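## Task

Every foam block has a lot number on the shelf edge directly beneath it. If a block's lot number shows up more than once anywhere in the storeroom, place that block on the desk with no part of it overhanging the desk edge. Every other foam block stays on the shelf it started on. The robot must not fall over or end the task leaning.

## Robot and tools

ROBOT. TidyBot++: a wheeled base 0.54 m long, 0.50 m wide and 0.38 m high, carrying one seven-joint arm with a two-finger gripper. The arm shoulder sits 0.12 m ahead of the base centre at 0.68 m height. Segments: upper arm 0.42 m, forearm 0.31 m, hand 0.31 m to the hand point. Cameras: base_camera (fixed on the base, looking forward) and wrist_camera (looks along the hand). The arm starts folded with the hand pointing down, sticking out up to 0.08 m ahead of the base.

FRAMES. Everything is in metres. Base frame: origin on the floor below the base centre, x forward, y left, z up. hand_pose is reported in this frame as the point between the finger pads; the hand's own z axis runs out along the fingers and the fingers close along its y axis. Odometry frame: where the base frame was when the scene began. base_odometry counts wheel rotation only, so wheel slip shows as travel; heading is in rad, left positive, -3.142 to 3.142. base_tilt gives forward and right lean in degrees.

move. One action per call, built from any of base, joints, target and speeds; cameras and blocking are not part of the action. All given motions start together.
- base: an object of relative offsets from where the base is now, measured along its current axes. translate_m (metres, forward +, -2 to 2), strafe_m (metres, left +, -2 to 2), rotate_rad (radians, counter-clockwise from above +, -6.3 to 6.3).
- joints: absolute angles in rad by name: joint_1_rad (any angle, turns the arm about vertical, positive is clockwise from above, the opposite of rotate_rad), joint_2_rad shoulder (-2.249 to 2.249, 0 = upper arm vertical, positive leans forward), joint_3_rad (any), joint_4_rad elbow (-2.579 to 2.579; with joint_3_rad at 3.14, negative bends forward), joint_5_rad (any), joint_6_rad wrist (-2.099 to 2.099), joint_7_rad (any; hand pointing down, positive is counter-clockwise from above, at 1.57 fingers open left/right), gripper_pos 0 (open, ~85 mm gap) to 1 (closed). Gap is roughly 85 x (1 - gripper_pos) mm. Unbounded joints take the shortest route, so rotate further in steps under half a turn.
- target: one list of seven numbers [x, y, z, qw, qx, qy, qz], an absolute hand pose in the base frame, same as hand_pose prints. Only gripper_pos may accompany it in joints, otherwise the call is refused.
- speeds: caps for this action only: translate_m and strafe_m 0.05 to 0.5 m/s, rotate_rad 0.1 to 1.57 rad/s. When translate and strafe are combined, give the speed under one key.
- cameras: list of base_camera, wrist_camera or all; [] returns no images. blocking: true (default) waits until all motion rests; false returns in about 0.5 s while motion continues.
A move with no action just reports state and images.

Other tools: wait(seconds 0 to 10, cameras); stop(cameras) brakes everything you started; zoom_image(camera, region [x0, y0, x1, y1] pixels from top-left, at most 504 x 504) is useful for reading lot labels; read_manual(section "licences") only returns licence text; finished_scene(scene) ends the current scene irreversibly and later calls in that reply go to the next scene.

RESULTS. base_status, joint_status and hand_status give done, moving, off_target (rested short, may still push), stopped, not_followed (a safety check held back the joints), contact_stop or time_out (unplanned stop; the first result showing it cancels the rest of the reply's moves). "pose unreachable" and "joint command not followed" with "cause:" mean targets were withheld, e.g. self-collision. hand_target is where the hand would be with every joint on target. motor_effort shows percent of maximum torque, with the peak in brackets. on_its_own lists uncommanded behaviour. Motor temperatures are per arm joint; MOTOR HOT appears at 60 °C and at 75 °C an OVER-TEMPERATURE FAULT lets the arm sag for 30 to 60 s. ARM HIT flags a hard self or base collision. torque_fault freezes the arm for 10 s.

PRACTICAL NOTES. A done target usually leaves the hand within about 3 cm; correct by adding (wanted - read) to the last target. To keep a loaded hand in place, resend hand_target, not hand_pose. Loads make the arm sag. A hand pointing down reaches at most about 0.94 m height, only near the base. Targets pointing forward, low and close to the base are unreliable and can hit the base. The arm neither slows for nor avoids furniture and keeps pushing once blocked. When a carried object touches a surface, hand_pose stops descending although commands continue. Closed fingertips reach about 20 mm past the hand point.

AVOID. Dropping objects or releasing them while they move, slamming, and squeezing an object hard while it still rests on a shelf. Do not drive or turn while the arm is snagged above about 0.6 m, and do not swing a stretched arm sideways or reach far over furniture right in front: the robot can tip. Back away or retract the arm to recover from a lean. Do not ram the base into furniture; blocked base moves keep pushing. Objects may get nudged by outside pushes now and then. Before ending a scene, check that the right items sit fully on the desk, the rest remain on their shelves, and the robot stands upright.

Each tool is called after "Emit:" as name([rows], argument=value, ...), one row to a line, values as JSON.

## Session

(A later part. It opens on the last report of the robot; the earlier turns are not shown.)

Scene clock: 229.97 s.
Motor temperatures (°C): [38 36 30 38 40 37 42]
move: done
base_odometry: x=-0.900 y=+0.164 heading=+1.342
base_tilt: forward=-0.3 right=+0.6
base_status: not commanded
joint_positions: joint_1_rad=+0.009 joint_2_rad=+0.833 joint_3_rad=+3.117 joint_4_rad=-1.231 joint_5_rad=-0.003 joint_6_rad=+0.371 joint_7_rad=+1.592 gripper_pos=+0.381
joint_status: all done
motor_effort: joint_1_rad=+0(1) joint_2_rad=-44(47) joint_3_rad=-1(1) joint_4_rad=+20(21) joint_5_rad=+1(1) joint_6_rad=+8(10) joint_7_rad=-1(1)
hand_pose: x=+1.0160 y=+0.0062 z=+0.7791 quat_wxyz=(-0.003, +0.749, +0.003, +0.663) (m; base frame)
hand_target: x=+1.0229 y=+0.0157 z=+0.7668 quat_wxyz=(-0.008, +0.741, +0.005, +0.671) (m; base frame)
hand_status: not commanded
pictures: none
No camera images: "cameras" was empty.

Near contact; one more then release.

Emit:
move(joints={"joint_2_rad":0.885,"joint_6_rad":0.43}, cameras=[])

Emit:
move(joints={"gripper_pos":0.28}, cameras=[])

Emit:
move(joints={"gripper_pos":0}, cameras=[])

Emit:
move(joints={"joint_2_rad":0.76}, cameras=[])

Emit:
move(base={"translate_m":-0.3}, joints={"joint_2_rad":0.6}, cameras=[])

Emit:
move(joints={"joint_2_rad":-0.37,"joint_4_rad":-2.52,"joint_6_rad":0.3})

Emit:
move(base={"rotate_rad":1.572})

Scene clock: 230.87 s.
Motor temperatures (°C): [38 36 30 38 40 37 42]
move: off_target
base_odometry: x=-0.900 y=+0.164 heading=+1.342
base_tilt: forward=-0.3 right=+0.6
base_status: not commanded
joint_positions: joint_1_rad=+0.009 joint_2_rad=+0.838 joint_3_rad=+3.117 joint_4_rad=-1.230 joint_5_rad=-0.003 joint_6_rad=+0.385 joint_7_rad=+1.592 gripper_pos=+0.381
joint_status: joint_2_rad off_target (ended at +0.838, target +0.885); the others done
motor_effort: joint_1_rad=+0(1) joint_2_rad=-45(46) joint_3_rad=-1(1) joint_4_rad=+20(20) joint_5_rad=+1(1) joint_6_rad=+8(9) joint_7_rad=+0(1)
hand_pose: x=+1.0173 y=+0.0061 z=+0.7786 quat_wxyz=(-0.003, +0.746, +0.003, +0.666) (m; base frame)
hand_target: x=+1.0244 y=+0.0157 z=+0.7563 quat_wxyz=(-0.008, +0.743, +0.005, +0.669) (m; base frame)
hand_status: not commanded
pictures: none
No camera images: "cameras" was empty.

Scene clock: 231.57 s.
Motor temperatures (°C): [38 36 30 38 40 37 42]
move: done
base_odometry: x=-0.900 y=+0.164 heading=+1.342
base_tilt: forward=-0.3 right=+0.6
base_status: not commanded
joint_positions: joint_1_rad=+0.009 joint_2_rad=+0.840 joint_3_rad=+3.117 joint_4_rad=-1.230 joint_5_rad=-0.003 joint_6_rad=+0.385 joint_7_rad=+1.592 gripper_pos=+0.280
joint_status: all done
motor_effort: joint_1_rad=+0(1) joint_2_rad=-44(46) joint_3_rad=+0(1) joint_4_rad=+20(21) joint_5_rad=+1(1) joint_6_rad=+8(8) joint_7_rad=+0(1)
hand_pose: x=+1.0174 y=+0.0061 z=+0.7768 quat_wxyz=(-0.003, +0.746, +0.003, +0.666) (m; base frame)
hand_target: x=+1.0244 y=+0.0157 z=+0.7563 quat_wxyz=(-0.008, +0.743, +0.005, +0.669) (m; base frame)
hand_status: not commanded
pictures: none
No camera images: "cameras" was empty.

Scene clock: 232.23 s.
Motor temperatures (°C): [38 36 30 38 40 37 42]
move: done
base_odometry: x=-0.900 y=+0.164 heading=+1.342
base_tilt: forward=-0.3 right=+0.6
base_status: not commanded
joint_positions: joint_1_rad=+0.009 joint_2_rad=+0.850 joint_3_rad=+3.117 joint_4_rad=-1.230 joint_5_rad=-0.003 joint_6_rad=+0.385 joint_7_rad=+1.592 gripper_pos=+0.000
joint_status: all done
motor_effort: joint_1_rad=+0(1) joint_2_rad=-47(48) joint_3_rad=-1(1) joint_4_rad=+20(21) joint_5_rad=+1(1) joint_6_rad=+9(9) joint_7_rad=+0(1)
hand_pose: x=+1.0183 y=+0.0061 z=+0.7680 quat_wxyz=(-0.003, +0.750, +0.003, +0.662) (m; base frame)
hand_target: x=+1.0244 y=+0.0157 z=+0.7563 quat_wxyz=(-0.008, +0.743, +0.005, +0.669) (m; base frame)
hand_status: not commanded
pictures: none
No camera images: "cameras" was empty.

Scene clock: 233.53 s.
Motor temperatures (°C): [38 36 30 38 40 37 42]
move: done
base_odometry: x=-0.900 y=+0.164 heading=+1.342
base_tilt: forward=-0.3 right=+0.6
base_status: not commanded
joint_positions: joint_1_rad=+0.009 joint_2_rad=+0.737 joint_3_rad=+3.117 joint_4_rad=-1.223 joint_5_rad=-0.003 joint_6_rad=+0.387 joint_7_rad=+1.592 gripper_pos=+0.000
joint_status: all done
motor_effort: joint_1_rad=-1(1) joint_2_rad=-44(50) joint_3_rad=-1(1) joint_4_rad=+22(23) joint_5_rad=+1(1) joint_6_rad=+9(10) joint_7_rad=+0(1)
hand_pose: x=+1.0038 y=+0.0061 z=+0.8737 quat_wxyz=(-0.002, +0.708, +0.003, +0.706) (m; base frame)
hand_target: x=+1.0081 y=+0.0157 z=+0.8686 quat_wxyz=(-0.008, +0.700, +0.005, +0.714) (m; base frame)
hand_status: not commanded
pictures: none
No camera images: "cameras" was empty.

Scene clock: 235.47 s.
Motor temperatures (°C): [38 36 30 38 40 37 42]
move: done
base_odometry: x=-0.968 y=-0.128 heading=+1.341
base_tilt: forward=-0.3 right=+0.6
base_status: done
joint_positions: joint_1_rad=+0.009 joint_2_rad=+0.574 joint_3_rad=+3.117 joint_4_rad=-1.219 joint_5_rad=-0.003 joint_6_rad=+0.389 joint_7_rad=+1.592 gripper_pos=+0.000
joint_status: all done
motor_effort: joint_1_rad=-1(2) joint_2_rad=-40(51) joint_3_rad=-1(2) joint_4_rad=+22(24) joint_5_rad=+1(1) joint_6_rad=+8(10) joint_7_rad=+0(1)
hand_pose: x=+0.9606 y=+0.0067 z=+1.0182 quat_wxyz=(-0.002, +0.646, +0.004, +0.764) (m; base frame)
hand_target: x=+0.9670 y=+0.0157 z=+1.0079 quat_wxyz=(-0.007, +0.640, +0.006, +0.768) (m; base frame)
hand_status: not commanded
pictures: none
No camera images: "cameras" was empty.

Scene clock: 238.03 s.
Motor temperatures (°C): [38 36 30 38 40 37 42]
move: done
base_odometry: x=-0.968 y=-0.128 heading=+1.341
base_tilt: forward=-0.4 right=+0.6
base_status: not commanded
joint_positions: joint_1_rad=+0.009 joint_2_rad=-0.358 joint_3_rad=+3.117 joint_4_rad=-2.491 joint_5_rad=-0.003 joint_6_rad=+0.347 joint_7_rad=+1.592 gripper_pos=+0.000
joint_status: all done
motor_effort: joint_1_rad=+0(1) joint_2_rad=-6(42) joint_3_rad=+0(1) joint_4_rad=+19(23) joint_5_rad=+1(1) joint_6_rad=+9(10) joint_7_rad=+0(1)
hand_pose: x=+0.5413 y=+0.0086 z=+0.8421 quat_wxyz=(+0.005, +0.779, +0.015, +0.627) (m; base frame)
hand_target: x=+0.5287 y=+0.0134 z=+0.8161 quat_wxyz=(+0.002, +0.798, +0.020, +0.602) (m; base frame)
hand_status: not commanded
pictures: base_camera, wrist_camera
Images, in order (width x height): base_camera 644x364, wrist_camera 644x476.

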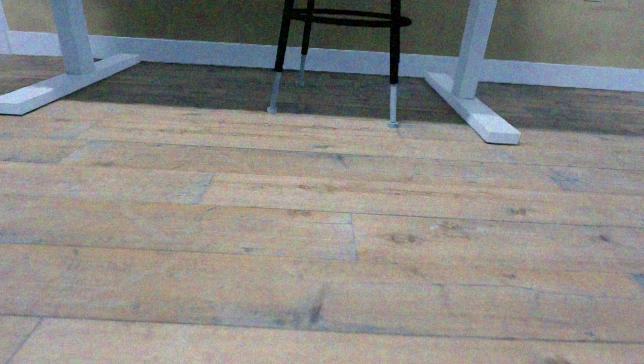

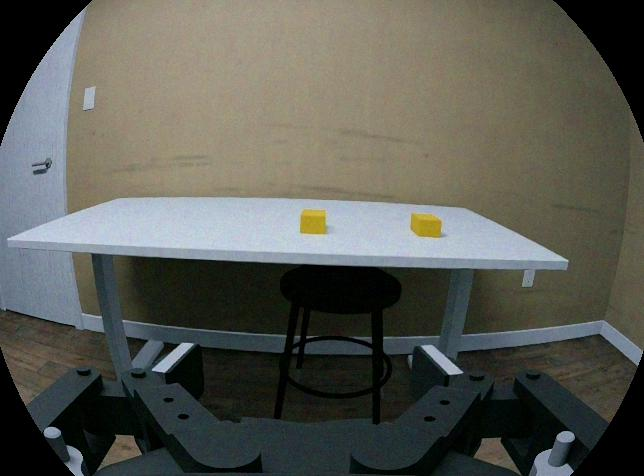

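Scene clock: 240.33 s.
Motor temperatures (°C): [38 36 30 38 40 37 42]
move: done
base_odometry: x=-0.968 y=-0.128 heading=+2.913
base_tilt: forward=-0.3 right=+0.6
base_status: done
joint_positions: joint_1_rad=+0.008 joint_2_rad=-0.359 joint_3_rad=+3.116 joint_4_rad=-2.491 joint_5_rad=-0.003 joint_6_rad=+0.347 joint_7_rad=+1.592 gripper_pos=+0.000
joint_status: not commanded
motor_effort: joint_1_rad=-1(2) joint_2_rad=-6(8) joint_3_rad=+1(2) joint_4_rad=+20(21) joint_5_rad=+1(1) joint_6_rad=+9(9) joint_7_rad=+0(0)
hand_pose: x=+0.5412 y=+0.0092 z=+0.8420 quat_wxyz=(+0.005, +0.779, +0.016, +0.627) (m; base frame)
hand_target: x=+0.5287 y=+0.0134 z=+0.8161 quat_wxyz=(+0.002, +0.798, +0.020, +0.602) (m; base frame)
hand_status: not commanded
pictures: base_camera, wrist_camera
Images, in order (width x height): base_camera 644x364, wrist_camera 644x476.

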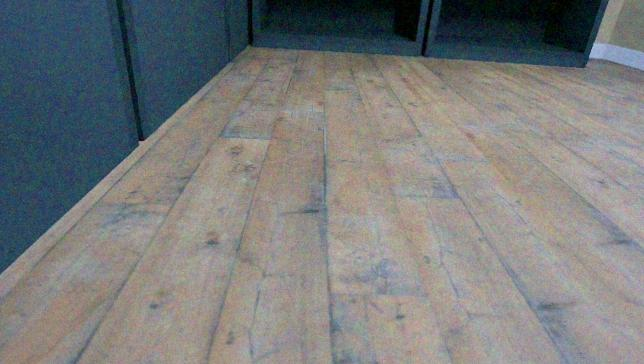

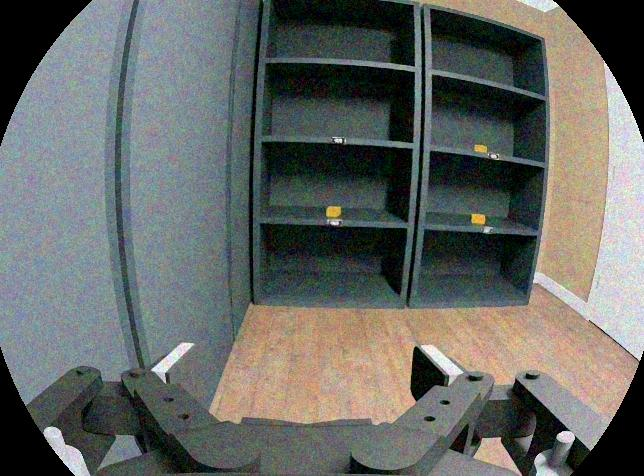

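Emit:
move(base={"translate_m":1.2,"strafe_m":-0.13}, joints={"joint_6_rad":0.1})

Emit:
move(joints={"joint_2_rad":1.0,"joint_4_rad":-2.1,"joint_6_rad":1.4})

Scene clock: 244.37 s.
Motor temperatures (°C): [38 36 30 38 40 37 42]
move: done
base_odometry: x=-2.107 y=+0.271 heading=+2.913
base_tilt: forward=-0.3 right=+0.6
base_status: done
joint_positions: joint_1_rad=+0.008 joint_2_rad=-0.368 joint_3_rad=+3.116 joint_4_rad=-2.507 joint_5_rad=-0.003 joint_6_rad=+0.128 joint_7_rad=+1.592 gripper_pos=+0.000
joint_status: all done
motor_effort: joint_1_rad=+0(1) joint_2_rad=-5(7) joint_3_rad=+1(1) joint_4_rad=+20(22) joint_5_rad=+1(1) joint_6_rad=+8(10) joint_7_rad=+0(1)
hand_pose: x=+0.5140 y=+0.0084 z=+0.7727 quat_wxyz=(+0.005, +0.844, +0.017, +0.536) (m; base frame)
hand_target: x=+0.5057 y=+0.0124 z=+0.7583 quat_wxyz=(+0.002, +0.854, +0.021, +0.519) (m; base frame)
hand_status: not commanded
pictures: base_camera, wrist_camera
Images, in order (width x height): base_camera 644x364, wrist_camera 644x476.

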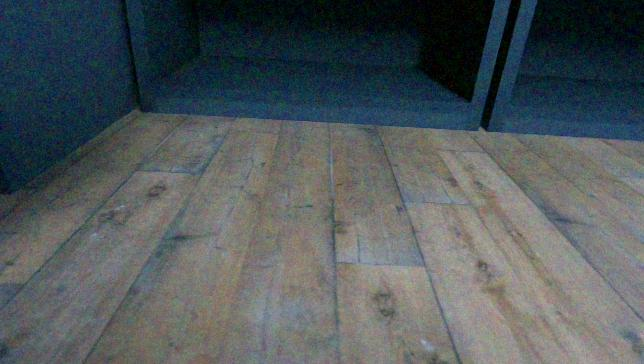

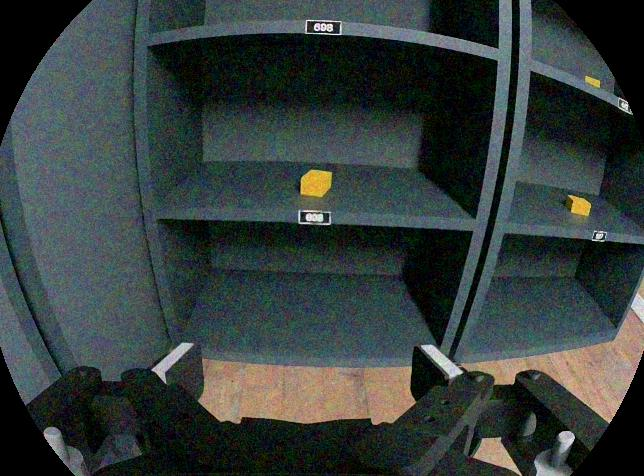

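Scene clock: 247.33 s.
Motor temperatures (°C): [38 36 30 38 40 37 42]
move: done
base_odometry: x=-2.107 y=+0.271 heading=+2.913
base_tilt: forward=-0.3 right=+0.6
base_status: not commanded
joint_positions: joint_1_rad=+0.008 joint_2_rad=+0.973 joint_3_rad=+3.116 joint_4_rad=-2.122 joint_5_rad=-0.003 joint_6_rad=+1.342 joint_7_rad=+1.592 gripper_pos=+0.000
joint_status: all done
motor_effort: joint_1_rad=+0(1) joint_2_rad=-36(37) joint_3_rad=-1(1) joint_4_rad=+6(20) joint_5_rad=+1(1) joint_6_rad=+8(10) joint_7_rad=+0(0)
hand_pose: x=+0.7876 y=+0.0075 z=+0.5488 quat_wxyz=(-0.002, +0.768, +0.002, +0.640) (m; base frame)
hand_target: x=+0.7945 y=+0.0136 z=+0.5554 quat_wxyz=(-0.006, +0.751, +0.004, +0.660) (m; base frame)
hand_status: not commanded
pictures: base_camera, wrist_camera
Images, in order (width x height): base_camera 644x364, wrist_camera 644x476.

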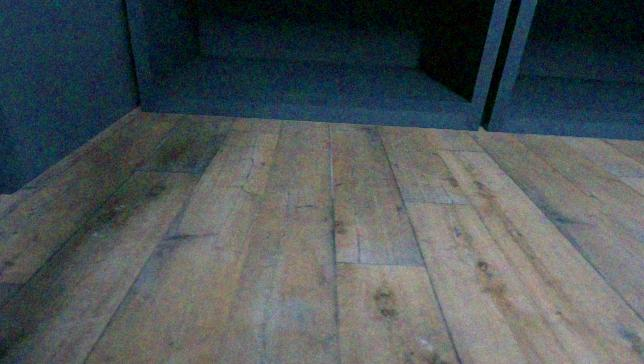

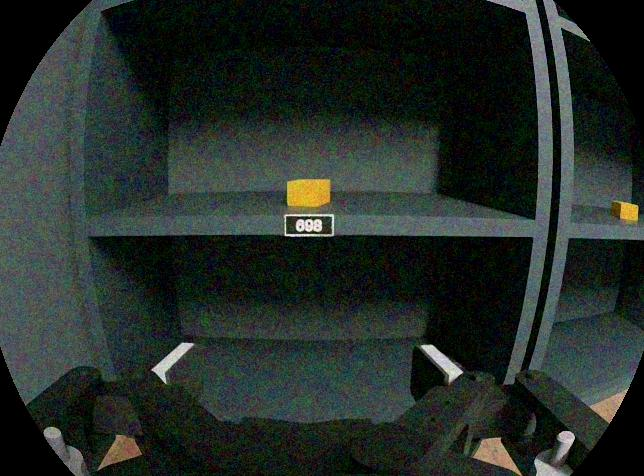

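Emit:
move(joints={"joint_2_rad":0.9,"joint_4_rad":-2.1,"joint_6_rad":1.4})

Emit:
zoom_image(camera="wrist_camera", region=[240, 150, 380, 270])

Scene clock: 248.47 s.
Motor temperatures (°C): [38 36 30 38 40 37 42]
move: done
base_odometry: x=-2.107 y=+0.271 heading=+2.913
base_tilt: forward=-0.3 right=+0.6
base_status: not commanded
joint_positions: joint_1_rad=+0.008 joint_2_rad=+0.888 joint_3_rad=+3.116 joint_4_rad=-2.116 joint_5_rad=-0.003 joint_6_rad=+1.351 joint_7_rad=+1.592 gripper_pos=+0.000
joint_status: all done
motor_effort: joint_1_rad=-1(1) joint_2_rad=-36(38) joint_3_rad=-1(1) joint_4_rad=+7(8) joint_5_rad=+1(1) joint_6_rad=+9(10) joint_7_rad=+0(1)
hand_pose: x=+0.7984 y=+0.0073 z=+0.6104 quat_wxyz=(-0.002, +0.736, +0.003, +0.677) (m; base frame)
hand_target: x=+0.8038 y=+0.0136 z=+0.6235 quat_wxyz=(-0.006, +0.717, +0.004, +0.697) (m; base frame)
hand_status: not commanded
pictures: base_camera, wrist_camera
Images, in order (width x height): base_camera 644x364, wrist_camera 644x476.

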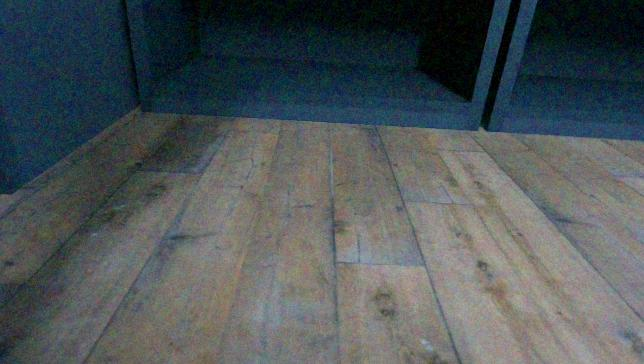

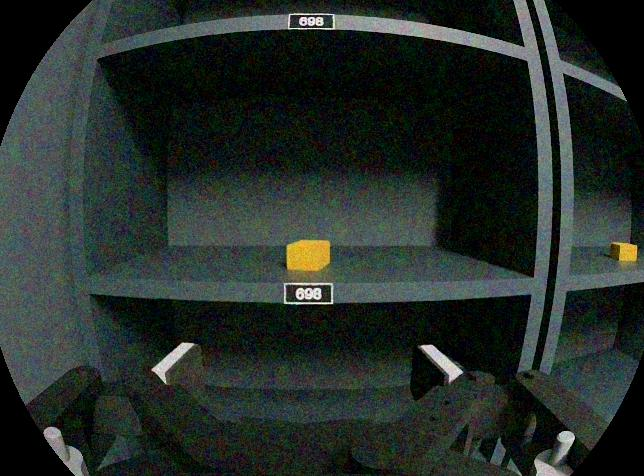

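Scaled by 3.600.

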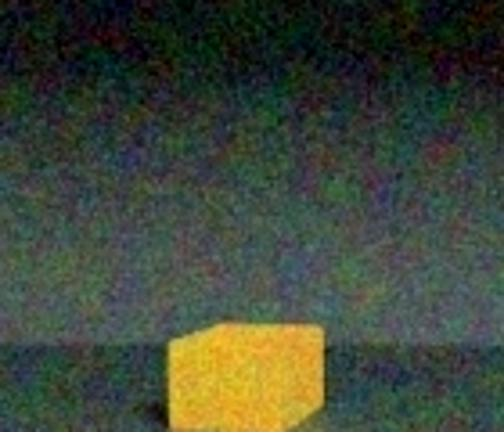

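Emit:
move(base={"translate_m":0.25,"strafe_m":0.055}, joints={"joint_1_rad":0.11,"joint_2_rad":0.935,"joint_6_rad":1.44})

Scene clock: 252.37 s.
Motor temperatures (°C): [38 36 30 38 40 37 42]
move: done
base_odometry: x=-2.364 y=+0.274 heading=+2.913
base_tilt: forward=-0.3 right=+0.6
base_status: done
joint_positions: joint_1_rad=+0.107 joint_2_rad=+0.905 joint_3_rad=+3.116 joint_4_rad=-2.111 joint_5_rad=-0.003 joint_6_rad=+1.386 joint_7_rad=+1.592 gripper_pos=+0.000
joint_status: all done
motor_effort: joint_1_rad=+0(4) joint_2_rad=-36(37) joint_3_rad=-1(3) joint_4_rad=+8(9) joint_5_rad=+1(2) joint_6_rad=+9(10) joint_7_rad=+0(0)
hand_pose: x=+0.7971 y=-0.0604 z=+0.6114 quat_wxyz=(+0.032, +0.727, -0.034, +0.685) (m; base frame)
hand_target: x=+0.7992 y=-0.0617 z=+0.6120 quat_wxyz=(+0.033, +0.715, -0.036, +0.698) (m; base frame)
hand_status: not commanded
pictures: base_camera, wrist_camera
Images, in order (width x height): base_camera 644x364, wrist_camera 644x476.

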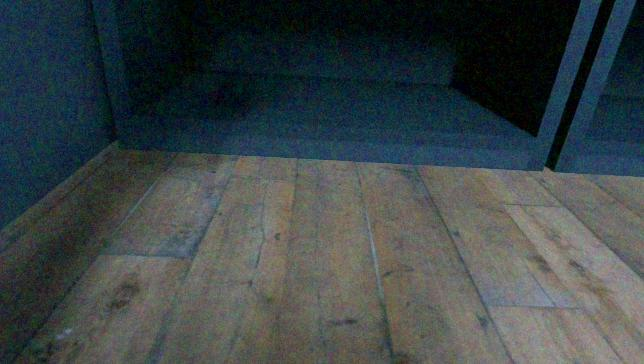

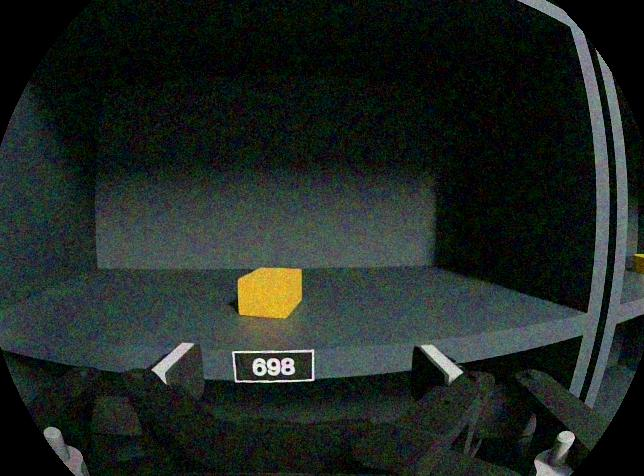

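Emit:
move(base={"translate_m":0.1,"strafe_m":0.11}, joints={"joint_1_rad":0.26,"joint_2_rad":0.98,"joint_6_rad":1.49})

Scene clock: 254.43 s.
Motor temperatures (°C): [38 36 30 38 40 37 42]
move: done
base_odometry: x=-2.486 y=+0.190 heading=+2.912
base_tilt: forward=-0.3 right=+0.6
base_status: done
joint_positions: joint_1_rad=+0.248 joint_2_rad=+0.951 joint_3_rad=+3.115 joint_4_rad=-2.111 joint_5_rad=-0.003 joint_6_rad=+1.434 joint_7_rad=+1.592 gripper_pos=+0.000
joint_status: all done
motor_effort: joint_1_rad=+0(4) joint_2_rad=-37(37) joint_3_rad=-1(2) joint_4_rad=+6(9) joint_5_rad=+1(2) joint_6_rad=+9(10) joint_7_rad=+0(1)
hand_pose: x=+0.7793 y=-0.1540 z=+0.5951 quat_wxyz=(+0.080, +0.722, -0.085, +0.682) (m; base frame)
hand_target: x=+0.7792 y=-0.1622 z=+0.5969 quat_wxyz=(+0.085, +0.708, -0.089, +0.695) (m; base frame)
hand_status: not commanded
pictures: base_camera, wrist_camera
Images, in order (width x height): base_camera 644x364, wrist_camera 644x476.

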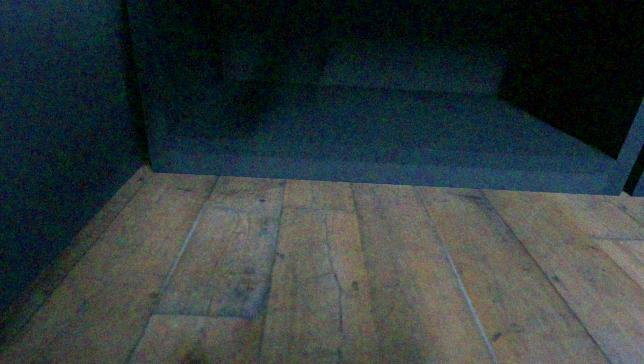

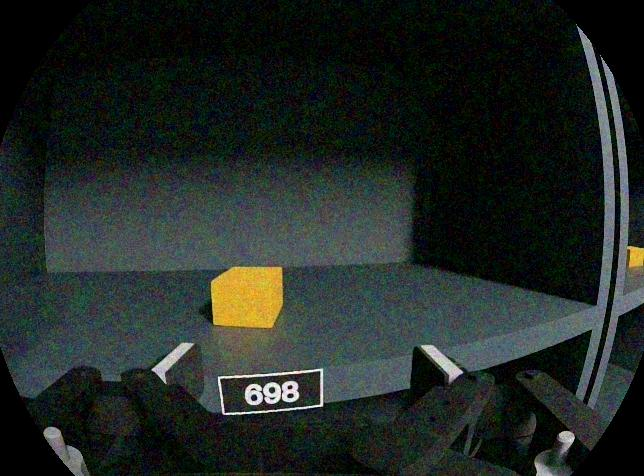

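Emit:
move(base={"translate_m":0.15}, speeds={"translate_m":0.2})

Scene clock: 256.30 s.
Motor temperatures (°C): [38 36 30 38 40 37 42]
move: done
base_odometry: x=-2.632 y=+0.223 heading=+2.913
base_tilt: forward=-0.3 right=+0.6
base_status: done
joint_positions: joint_1_rad=+0.249 joint_2_rad=+0.952 joint_3_rad=+3.115 joint_4_rad=-2.111 joint_5_rad=-0.003 joint_6_rad=+1.436 joint_7_rad=+1.592 gripper_pos=+0.000
joint_status: not commanded
motor_effort: joint_1_rad=-1(3) joint_2_rad=-36(39) joint_3_rad=-1(2) joint_4_rad=+7(8) joint_5_rad=+1(2) joint_6_rad=+9(9) joint_7_rad=+0(1)
hand_pose: x=+0.7793 y=-0.1547 z=+0.5954 quat_wxyz=(+0.080, +0.722, -0.086, +0.682) (m; base frame)
hand_target: x=+0.7792 y=-0.1622 z=+0.5969 quat_wxyz=(+0.085, +0.708, -0.089, +0.695) (m; base frame)
hand_status: not commanded
pictures: base_camera, wrist_camera
Images, in order (width x height): base_camera 644x364, wrist_camera 644x476.

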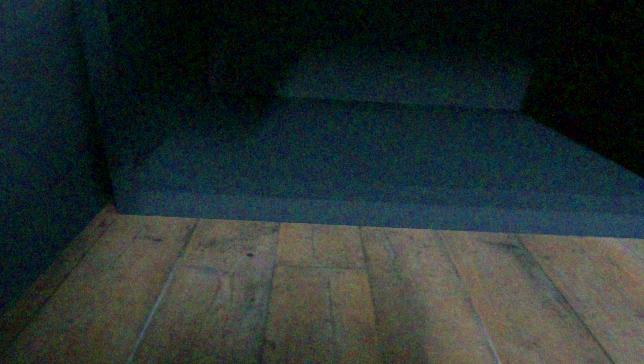

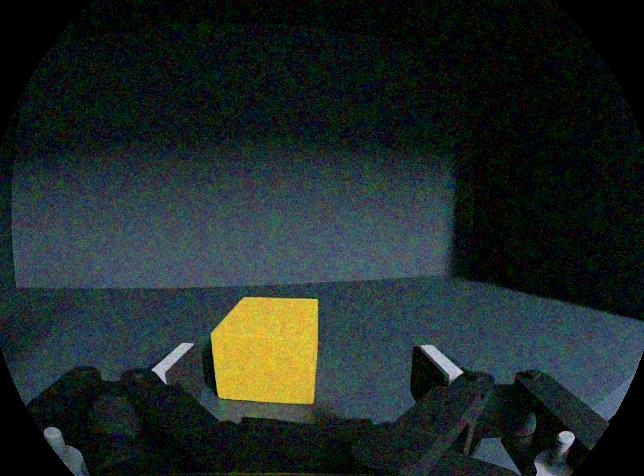

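Emit:
move(base={"translate_m":0.125}, speeds={"translate_m":0.15}, joints={"joint_2_rad":1.0,"joint_6_rad":1.51})

Emit:
move(joints={"gripper_pos":0.6})

Scene clock: 257.97 s.
Motor temperatures (°C): [38 36 30 38 40 37 42]
move: done
base_odometry: x=-2.754 y=+0.252 heading=+2.913
base_tilt: forward=-0.3 right=+0.6
base_status: done
joint_positions: joint_1_rad=+0.249 joint_2_rad=+0.970 joint_3_rad=+3.115 joint_4_rad=-2.110 joint_5_rad=-0.003 joint_6_rad=+1.458 joint_7_rad=+1.592 gripper_pos=+0.000
joint_status: all done
motor_effort: joint_1_rad=-1(3) joint_2_rad=-36(37) joint_3_rad=-1(2) joint_4_rad=+6(8) joint_5_rad=+1(1) joint_6_rad=+9(10) joint_7_rad=+0(1)
hand_pose: x=+0.7780 y=-0.1551 z=+0.5902 quat_wxyz=(+0.081, +0.720, -0.086, +0.684) (m; base frame)
hand_target: x=+0.7776 y=-0.1620 z=+0.5895 quat_wxyz=(+0.086, +0.708, -0.090, +0.695) (m; base frame)
hand_status: not commanded
pictures: base_camera, wrist_camera
Images, in order (width x height): base_camera 644x364, wrist_camera 644x476.

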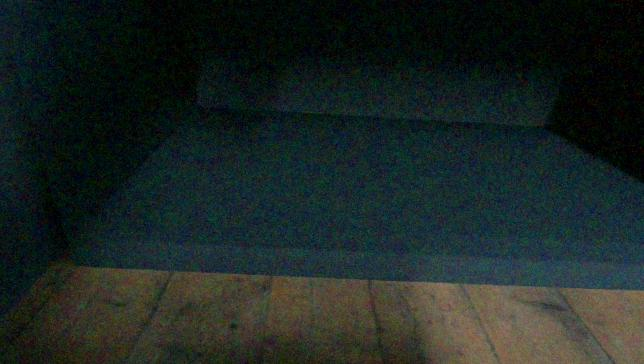

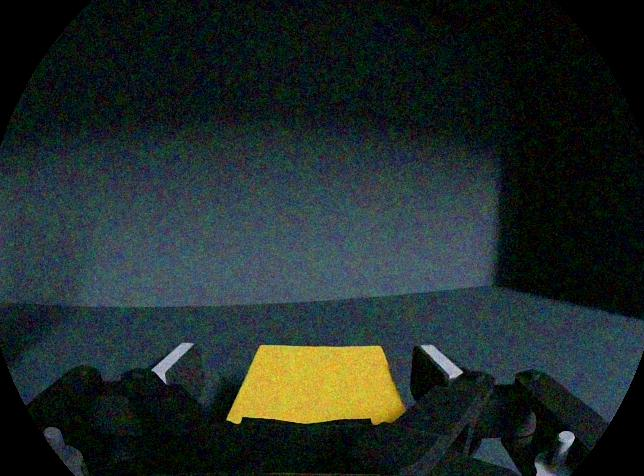

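Scene clock: 258.83 s.
Motor temperatures (°C): [38 36 30 38 40 37 42]
move: off_target
base_odometry: x=-2.754 y=+0.252 heading=+2.913
base_tilt: forward=-0.3 right=+0.6
base_status: not commanded
joint_positions: joint_1_rad=+0.249 joint_2_rad=+0.970 joint_3_rad=+3.115 joint_4_rad=-2.110 joint_5_rad=-0.003 joint_6_rad=+1.459 joint_7_rad=+1.592 gripper_pos=+0.391
joint_status: gripper_pos off_target (ended at +0.391, target +0.600)
motor_effort: joint_1_rad=-1(1) joint_2_rad=-36(37) joint_3_rad=-1(1) joint_4_rad=+6(7) joint_5_rad=+1(1) joint_6_rad=+9(9) joint_7_rad=+0(1)
hand_pose: x=+0.7780 y=-0.1551 z=+0.5904 quat_wxyz=(+0.081, +0.720, -0.086, +0.684) (m; base frame)
hand_target: x=+0.7776 y=-0.1620 z=+0.5895 quat_wxyz=(+0.086, +0.708, -0.090, +0.695) (m; base frame)
hand_status: not commanded
pictures: base_camera, wrist_camera
Images, in order (width x height): base_camera 644x364, wrist_camera 644x476.

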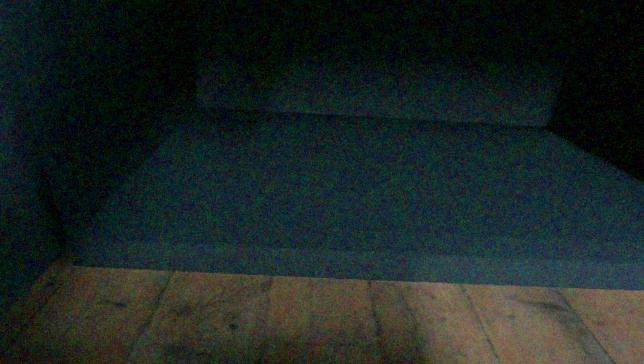

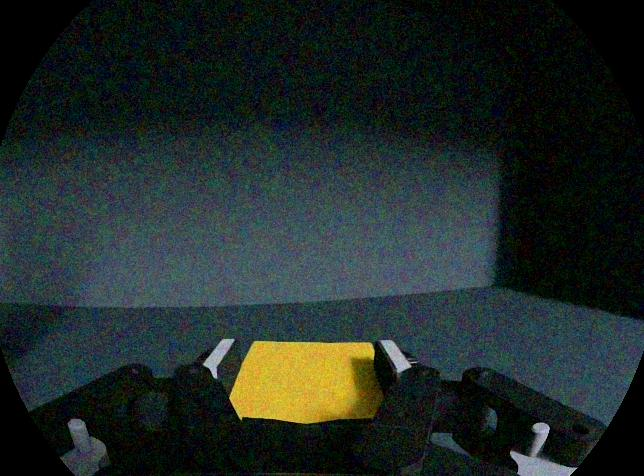

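Emit:
move(joints={"joint_2_rad":0.9,"joint_6_rad":1.47}, cameras=[])

Emit:
move(base={"translate_m":-0.9})

Emit:
move(base={"translate_m":-0.628,"strafe_m":-0.334}, joints={"joint_1_rad":0,"joint_2_rad":-0.255,"joint_4_rad":-1.88,"joint_6_rad":0.15})

Emit:
move(base={"rotate_rad":-1.571})

Emit:
move(joints={"joint_2_rad":0.2,"joint_4_rad":-1.6,"joint_6_rad":0.15})

Emit:
move(joints={"joint_2_rad":0.73,"joint_4_rad":-1.22,"joint_6_rad":0.3})

Scene clock: 260.13 s.
Motor temperatures (°C): [38 36 30 37 40 37 42]
move: done
base_odometry: x=-2.754 y=+0.252 heading=+2.913
base_tilt: forward=-0.3 right=+0.6
base_status: not commanded
joint_positions: joint_1_rad=+0.249 joint_2_rad=+0.889 joint_3_rad=+3.115 joint_4_rad=-2.110 joint_5_rad=-0.003 joint_6_rad=+1.459 joint_7_rad=+1.592 gripper_pos=+0.391
joint_status: all done
motor_effort: joint_1_rad=+0(1) joint_2_rad=-36(39) joint_3_rad=-1(1) joint_4_rad=+8(8) joint_5_rad=+1(1) joint_6_rad=+9(10) joint_7_rad=+0(1)
hand_pose: x=+0.7830 y=-0.1564 z=+0.6453 quat_wxyz=(+0.085, +0.692, -0.082, +0.713) (m; base frame)
hand_target: x=+0.7840 y=-0.1634 z=+0.6453 quat_wxyz=(+0.088, +0.687, -0.086, +0.716) (m; base frame)
hand_status: not commanded
pictures: none
No camera images: "cameras" was empty.

Scene clock: 263.40 s.
Motor temperatures (°C): [38 36 30 37 40 37 42]
move: done
base_odometry: x=-1.877 y=+0.048 heading=+2.913
base_tilt: forward=-0.3 right=+0.6
base_status: done
joint_positions: joint_1_rad=+0.252 joint_2_rad=+0.889 joint_3_rad=+3.115 joint_4_rad=-2.108 joint_5_rad=-0.003 joint_6_rad=+1.459 joint_7_rad=+1.592 gripper_pos=+0.391
joint_status: not commanded
motor_effort: joint_1_rad=-1(5) joint_2_rad=-36(38) joint_3_rad=+0(3) joint_4_rad=+7(9) joint_5_rad=+1(2) joint_6_rad=+9(10) joint_7_rad=+0(1)
hand_pose: x=+0.7831 y=-0.1585 z=+0.6461 quat_wxyz=(+0.086, +0.691, -0.083, +0.713) (m; base frame)
hand_target: x=+0.7840 y=-0.1634 z=+0.6453 quat_wxyz=(+0.088, +0.687, -0.086, +0.716) (m; base frame)
hand_status: not commanded
pictures: base_camera, wrist_camera
Images, in order (width x height): base_camera 644x364, wrist_camera 644x476.

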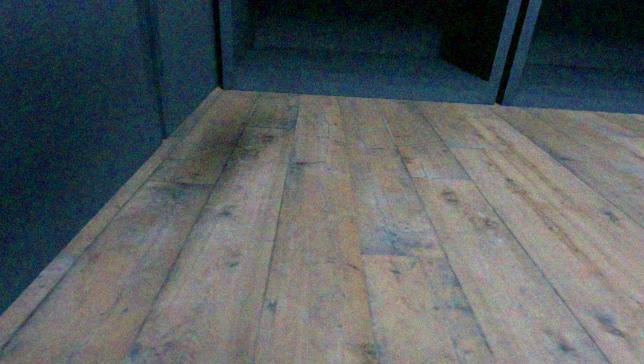

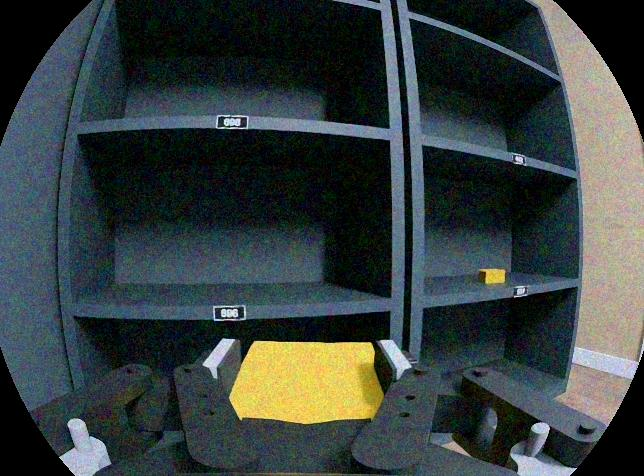

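Scene clock: 266.20 s.
Motor temperatures (°C): [38 36 30 37 40 37 42]
move: done
base_odometry: x=-1.190 y=+0.231 heading=+2.913
base_tilt: forward=-0.4 right=+0.6
base_status: done
joint_positions: joint_1_rad=+0.019 joint_2_rad=-0.259 joint_3_rad=+3.115 joint_4_rad=-1.895 joint_5_rad=-0.003 joint_6_rad=+0.199 joint_7_rad=+1.592 gripper_pos=+0.391
joint_status: all done
motor_effort: joint_1_rad=-1(4) joint_2_rad=-13(40) joint_3_rad=+1(1) joint_4_rad=+23(24) joint_5_rad=+1(1) joint_6_rad=+9(10) joint_7_rad=+0(1)
hand_pose: x=+0.6333 y=+0.0073 z=+1.1089 quat_wxyz=(+0.007, +0.659, +0.010, +0.752) (m; base frame)
hand_target: x=+0.6360 y=+0.0186 z=+1.1016 quat_wxyz=(-0.002, +0.672, +0.017, +0.740) (m; base frame)
hand_status: not commanded
pictures: base_camera, wrist_camera
Images, in order (width x height): base_camera 644x364, wrist_camera 644x476.

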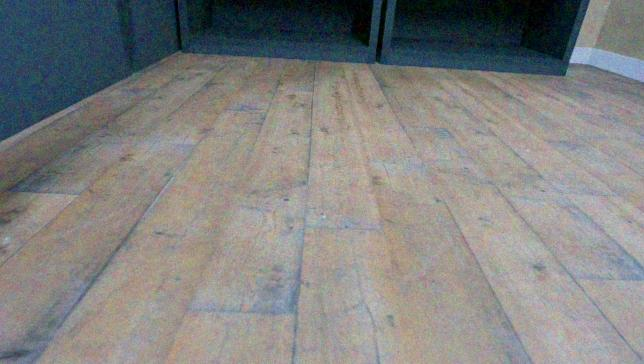

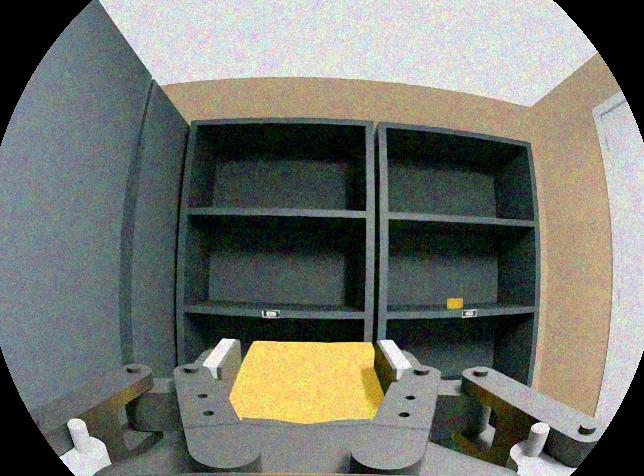

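Scene clock: 268.53 s.
Motor temperatures (°C): [38 36 30 37 40 37 42]
move: done
base_odometry: x=-1.190 y=+0.231 heading=+1.343
base_tilt: forward=-0.3 right=+0.6
base_status: done
joint_positions: joint_1_rad=+0.011 joint_2_rad=-0.259 joint_3_rad=+3.118 joint_4_rad=-1.895 joint_5_rad=-0.003 joint_6_rad=+0.196 joint_7_rad=+1.592 gripper_pos=+0.391
joint_status: not commanded
motor_effort: joint_1_rad=-1(2) joint_2_rad=-13(15) joint_3_rad=+1(3) joint_4_rad=+22(24) joint_5_rad=+1(1) joint_6_rad=+9(10) joint_7_rad=+0(1)
hand_pose: x=+0.6334 y=+0.0095 z=+1.1085 quat_wxyz=(+0.005, +0.659, +0.012, +0.752) (m; base frame)
hand_target: x=+0.6360 y=+0.0186 z=+1.1016 quat_wxyz=(-0.002, +0.672, +0.017, +0.740) (m; base frame)
hand_status: not commanded
pictures: base_camera, wrist_camera
Images, in order (width x height): base_camera 644x364, wrist_camera 644x476.

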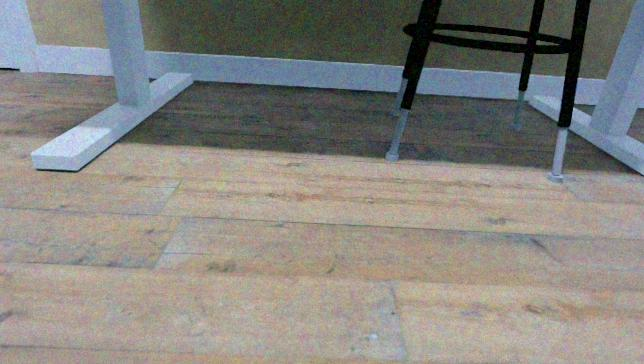

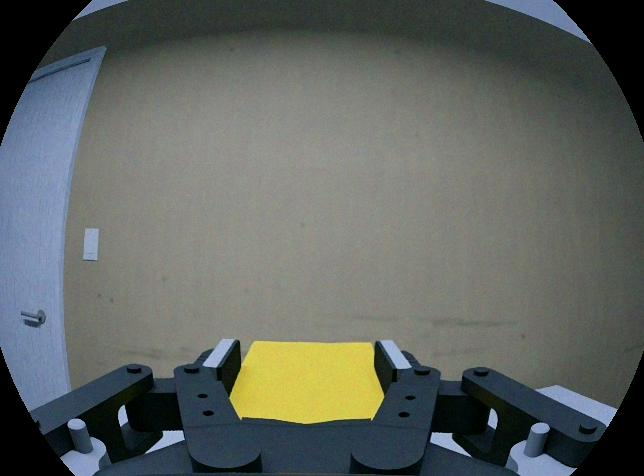

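Scene clock: 270.23 s.
Motor temperatures (°C): [38 36 30 38 40 37 42]
move: done
base_odometry: x=-1.190 y=+0.231 heading=+1.343
base_tilt: forward=-0.3 right=+0.6
base_status: not commanded
joint_positions: joint_1_rad=+0.011 joint_2_rad=+0.187 joint_3_rad=+3.118 joint_4_rad=-1.616 joint_5_rad=-0.003 joint_6_rad=+0.192 joint_7_rad=+1.592 gripper_pos=+0.400
joint_status: all done
motor_effort: joint_1_rad=-1(1) joint_2_rad=-28(31) joint_3_rad=+0(1) joint_4_rad=+23(24) joint_5_rad=+1(1) joint_6_rad=+9(10) joint_7_rad=+0(1)
hand_pose: x=+0.8138 y=+0.0079 z=+1.0102 quat_wxyz=(+0.001, +0.721, +0.009, +0.693) (m; base frame)
hand_target: x=+0.8184 y=+0.0191 z=+0.9983 quat_wxyz=(-0.006, +0.734, +0.014, +0.679) (m; base frame)
hand_status: not commanded
pictures: base_camera, wrist_camera
Images, in order (width x height): base_camera 644x364, wrist_camera 644x476.

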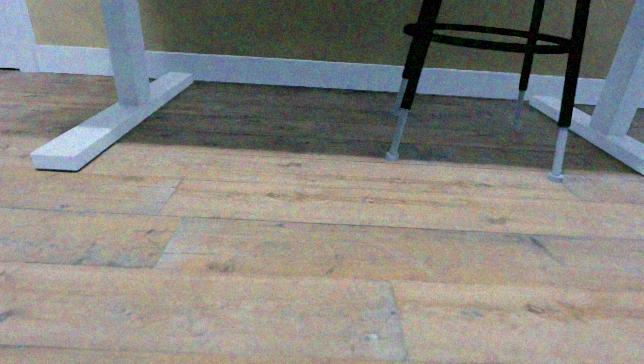

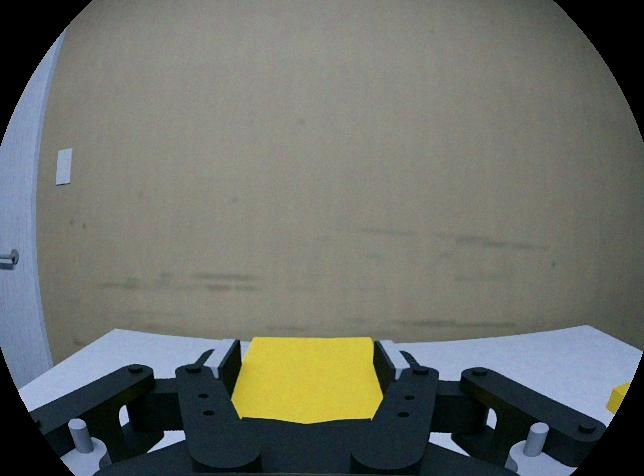

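Scene clock: 272.20 s.
Motor temperatures (°C): [38 36 30 38 40 37 42]
move: done
base_odometry: x=-1.190 y=+0.231 heading=+1.343
base_tilt: forward=-0.3 right=+0.6
base_status: not commanded
joint_positions: joint_1_rad=+0.011 joint_2_rad=+0.712 joint_3_rad=+3.118 joint_4_rad=-1.236 joint_5_rad=-0.003 joint_6_rad=+0.243 joint_7_rad=+1.592 gripper_pos=+0.400
joint_status: all done
motor_effort: joint_1_rad=+0(1) joint_2_rad=-44(48) joint_3_rad=-1(1) joint_4_rad=+21(23) joint_5_rad=+1(1) joint_6_rad=+9(11) joint_7_rad=+0(1)
hand_pose: x=+0.9945 y=+0.0042 z=+0.8433 quat_wxyz=(-0.002, +0.753, +0.004, +0.658) (m; base frame)
hand_target: x=+1.0015 y=+0.0166 z=+0.8548 quat_wxyz=(-0.008, +0.734, +0.007, +0.679) (m; base frame)
hand_status: not commanded
pictures: base_camera, wrist_camera
Images, in order (width x height): base_camera 644x364, wrist_camera 644x476.

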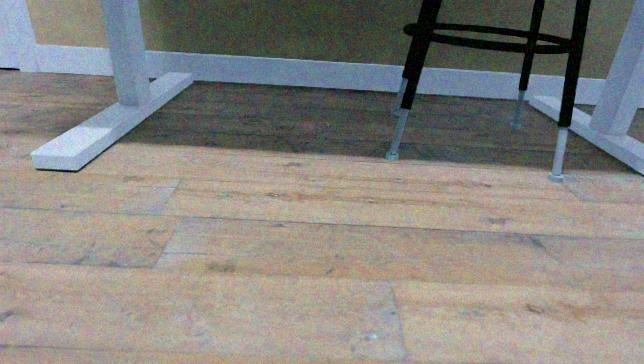

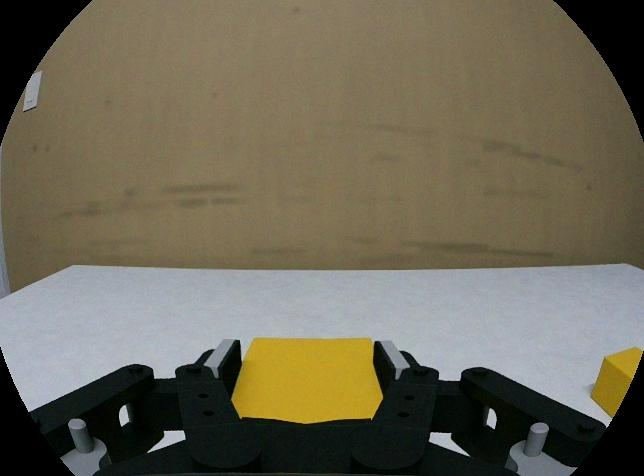

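Emit:
move(joints={"joint_2_rad":0.825,"joint_6_rad":0.39}, cameras=[])

Emit:
move(joints={"joint_2_rad":0.85,"joint_6_rad":0.41}, cameras=[])

Emit:
move(joints={"joint_2_rad":0.87,"joint_6_rad":0.42}, cameras=[])

Emit:
move(joints={"joint_2_rad":0.885,"joint_6_rad":0.43}, cameras=[])

Scene clock: 273.67 s.
Motor temperatures (°C): [38 36 30 38 40 37 42]
move: done
base_odometry: x=-1.190 y=+0.231 heading=+1.343
base_tilt: forward=-0.3 right=+0.6
base_status: not commanded
joint_positions: joint_1_rad=+0.011 joint_2_rad=+0.807 joint_3_rad=+3.118 joint_4_rad=-1.230 joint_5_rad=-0.003 joint_6_rad=+0.335 joint_7_rad=+1.592 gripper_pos=+0.400
joint_status: all done
motor_effort: joint_1_rad=+0(1) joint_2_rad=-46(49) joint_3_rad=-1(1) joint_4_rad=+21(22) joint_5_rad=+1(1) joint_6_rad=+9(10) joint_7_rad=+0(1)
hand_pose: x=+1.0121 y=+0.0035 z=+0.7917 quat_wxyz=(-0.002, +0.752, +0.003, +0.660) (m; base frame)
hand_target: x=+1.0175 y=+0.0160 z=+0.7981 quat_wxyz=(-0.008, +0.736, +0.006, +0.677) (m; base frame)
hand_status: not commanded
pictures: none
No camera images: "cameras" was empty.

Scene clock: 274.33 s.
Motor temperatures (°C): [38 36 30 38 40 37 42]
move: done
base_odometry: x=-1.190 y=+0.231 heading=+1.343
base_tilt: forward=-0.3 right=+0.6
base_status: not commanded
joint_positions: joint_1_rad=+0.011 joint_2_rad=+0.820 joint_3_rad=+3.118 joint_4_rad=-1.230 joint_5_rad=-0.003 joint_6_rad=+0.357 joint_7_rad=+1.592 gripper_pos=+0.400
joint_status: all done
motor_effort: joint_1_rad=+0(1) joint_2_rad=-46(48) joint_3_rad=-1(1) joint_4_rad=+21(22) joint_5_rad=+1(1) joint_6_rad=+9(10) joint_7_rad=+0(1)
hand_pose: x=+1.0144 y=+0.0034 z=+0.7863 quat_wxyz=(-0.002, +0.749, +0.002, +0.663) (m; base frame)
hand_target: x=+1.0208 y=+0.0158 z=+0.7817 quat_wxyz=(-0.008, +0.738, +0.005, +0.675) (m; base frame)
hand_status: not commanded
pictures: none
No camera images: "cameras" was empty.

Scene clock: 274.93 s.
Motor temperatures (°C): [38 36 30 38 40 37 42]
move: off_target
base_odometry: x=-1.190 y=+0.231 heading=+1.343
base_tilt: forward=-0.3 right=+0.6
base_status: not commanded
joint_positions: joint_1_rad=+0.011 joint_2_rad=+0.831 joint_3_rad=+3.118 joint_4_rad=-1.230 joint_5_rad=-0.003 joint_6_rad=+0.370 joint_7_rad=+1.592 gripper_pos=+0.400
joint_status: joint_2_rad off_target (ended at +0.831, target +0.870); the others done
motor_effort: joint_1_rad=+0(1) joint_2_rad=-46(47) joint_3_rad=-1(1) joint_4_rad=+20(21) joint_5_rad=+1(1) joint_6_rad=+8(9) joint_7_rad=+0(1)
hand_pose: x=+1.0160 y=+0.0033 z=+0.7808 quat_wxyz=(-0.002, +0.748, +0.002, +0.664) (m; base frame)
hand_target: x=+1.0229 y=+0.0157 z=+0.7668 quat_wxyz=(-0.008, +0.741, +0.005, +0.671) (m; base frame)
hand_status: not commanded
pictures: none
No camera images: "cameras" was empty.

Scene clock: 275.50 s.
Motor temperatures (°C): [38 36 30 38 40 37 42]
move: off_target
base_odometry: x=-1.190 y=+0.231 heading=+1.343
base_tilt: forward=-0.3 right=+0.6
base_status: not commanded
joint_positions: joint_1_rad=+0.011 joint_2_rad=+0.836 joint_3_rad=+3.118 joint_4_rad=-1.229 joint_5_rad=-0.003 joint_6_rad=+0.383 joint_7_rad=+1.592 gripper_pos=+0.400
joint_status: joint_2_rad off_target (ended at +0.836, target +0.885); the others done
motor_effort: joint_1_rad=+0(1) joint_2_rad=-44(46) joint_3_rad=+0(1) joint_4_rad=+20(21) joint_5_rad=+1(1) joint_6_rad=+8(9) joint_7_rad=+0(1)
hand_pose: x=+1.0171 y=+0.0032 z=+0.7805 quat_wxyz=(-0.001, +0.745, +0.002, +0.667) (m; base frame)
hand_target: x=+1.0244 y=+0.0157 z=+0.7563 quat_wxyz=(-0.008, +0.743, +0.005, +0.669) (m; base frame)
hand_status: not commanded
pictures: none
No camera images: "cameras" was empty.

Emit:
move(joints={"gripper_pos":0.28}, cameras=[])

Emit:
move(joints={"gripper_pos":0}, cameras=[])

Emit:
move(joints={"joint_2_rad":0.76}, cameras=[])

Emit:
move(base={"translate_m":-0.3}, joints={"joint_2_rad":0.6,"joint_6_rad":0.1})

Scene clock: 276.70 s.
Motor temperatures (°C): [38 36 30 38 40 37 42]
move: done
base_odometry: x=-1.190 y=+0.231 heading=+1.343
base_tilt: forward=-0.3 right=+0.6
base_status: not commanded
joint_positions: joint_1_rad=+0.011 joint_2_rad=+0.842 joint_3_rad=+3.118 joint_4_rad=-1.221 joint_5_rad=-0.003 joint_6_rad=+0.393 joint_7_rad=+1.592 gripper_pos=+0.280
joint_status: all done
motor_effort: joint_1_rad=-1(1) joint_2_rad=-43(49) joint_3_rad=-1(1) joint_4_rad=+19(20) joint_5_rad=+1(1) joint_6_rad=+7(9) joint_7_rad=+0(1)
hand_pose: x=+1.0194 y=+0.0030 z=+0.7832 quat_wxyz=(-0.001, +0.741, +0.002, +0.671) (m; base frame)
hand_target: x=+1.0244 y=+0.0157 z=+0.7563 quat_wxyz=(-0.008, +0.743, +0.005, +0.669) (m; base frame)
hand_status: not commanded
pictures: none
No camera images: "cameras" was empty.

Scene clock: 277.37 s.
Motor temperatures (°C): [38 36 30 38 40 37 42]
move: done
base_odometry: x=-1.190 y=+0.231 heading=+1.343
base_tilt: forward=-0.3 right=+0.6
base_status: not commanded
joint_positions: joint_1_rad=+0.011 joint_2_rad=+0.845 joint_3_rad=+3.118 joint_4_rad=-1.221 joint_5_rad=-0.003 joint_6_rad=+0.393 joint_7_rad=+1.592 gripper_pos=+0.000
joint_status: all done
motor_effort: joint_1_rad=+0(1) joint_2_rad=-44(47) joint_3_rad=+0(1) joint_4_rad=+19(21) joint_5_rad=+1(1) joint_6_rad=+7(8) joint_7_rad=+0(1)
hand_pose: x=+1.0198 y=+0.0031 z=+0.7799 quat_wxyz=(-0.001, +0.742, +0.002, +0.670) (m; base frame)
hand_target: x=+1.0244 y=+0.0157 z=+0.7563 quat_wxyz=(-0.008, +0.743, +0.005, +0.669) (m; base frame)
hand_status: not commanded
pictures: none
No camera images: "cameras" was empty.

Scene clock: 278.47 s.
Motor temperatures (°C): [38 36 30 38 40 37 42]
move: done
base_odometry: x=-1.190 y=+0.231 heading=+1.343
base_tilt: forward=-0.3 right=+0.6
base_status: not commanded
joint_positions: joint_1_rad=+0.011 joint_2_rad=+0.739 joint_3_rad=+3.118 joint_4_rad=-1.220 joint_5_rad=-0.003 joint_6_rad=+0.393 joint_7_rad=+1.592 gripper_pos=+0.000
joint_status: all done
motor_effort: joint_1_rad=+0(1) joint_2_rad=-44(51) joint_3_rad=-1(1) joint_4_rad=+22(23) joint_5_rad=+1(1) joint_6_rad=+9(10) joint_7_rad=+0(1)
hand_pose: x=+1.0043 y=+0.0032 z=+0.8757 quat_wxyz=(-0.001, +0.705, +0.002, +0.709) (m; base frame)
hand_target: x=+1.0081 y=+0.0157 z=+0.8686 quat_wxyz=(-0.008, +0.700, +0.005, +0.714) (m; base frame)
hand_status: not commanded
pictures: none
No camera images: "cameras" was empty.

Scene clock: 280.40 s.
Motor temperatures (°C): [38 36 30 38 40 37 42]
move: done
base_odometry: x=-1.258 y=-0.062 heading=+1.342
base_tilt: forward=-0.3 right=+0.6
base_status: done
joint_positions: joint_1_rad=+0.011 joint_2_rad=+0.579 joint_3_rad=+3.118 joint_4_rad=-1.220 joint_5_rad=-0.003 joint_6_rad=+0.147 joint_7_rad=+1.592 gripper_pos=+0.000
joint_status: all done
motor_effort: joint_1_rad=-1(2) joint_2_rad=-41(49) joint_3_rad=-1(2) joint_4_rad=+23(23) joint_5_rad=+1(1) joint_6_rad=+9(10) joint_7_rad=+0(1)
hand_pose: x=+0.9654 y=+0.0054 z=+0.9382 quat_wxyz=(-0.002, +0.735, +0.005, +0.678) (m; base frame)
hand_target: x=+0.9686 y=+0.0178 z=+0.9056 quat_wxyz=(-0.008, +0.758, +0.010, +0.652) (m; base frame)
hand_status: not commanded
pictures: base_camera, wrist_camera
Images, in order (width x height): base_camera 644x364, wrist_camera 644x476.

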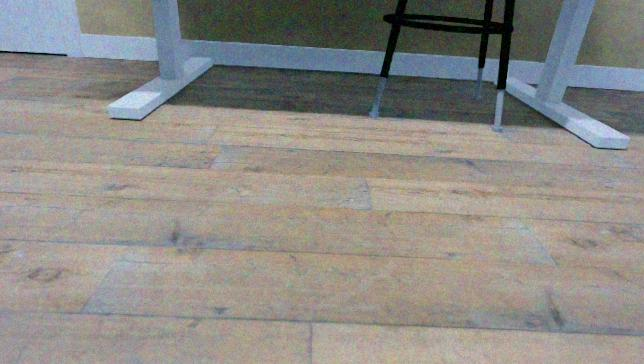

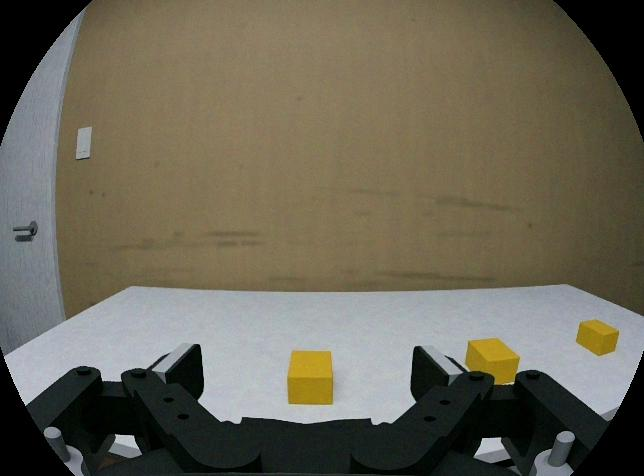

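Emit:
finished_scene(scene=2)

The scene is finished: the task was done.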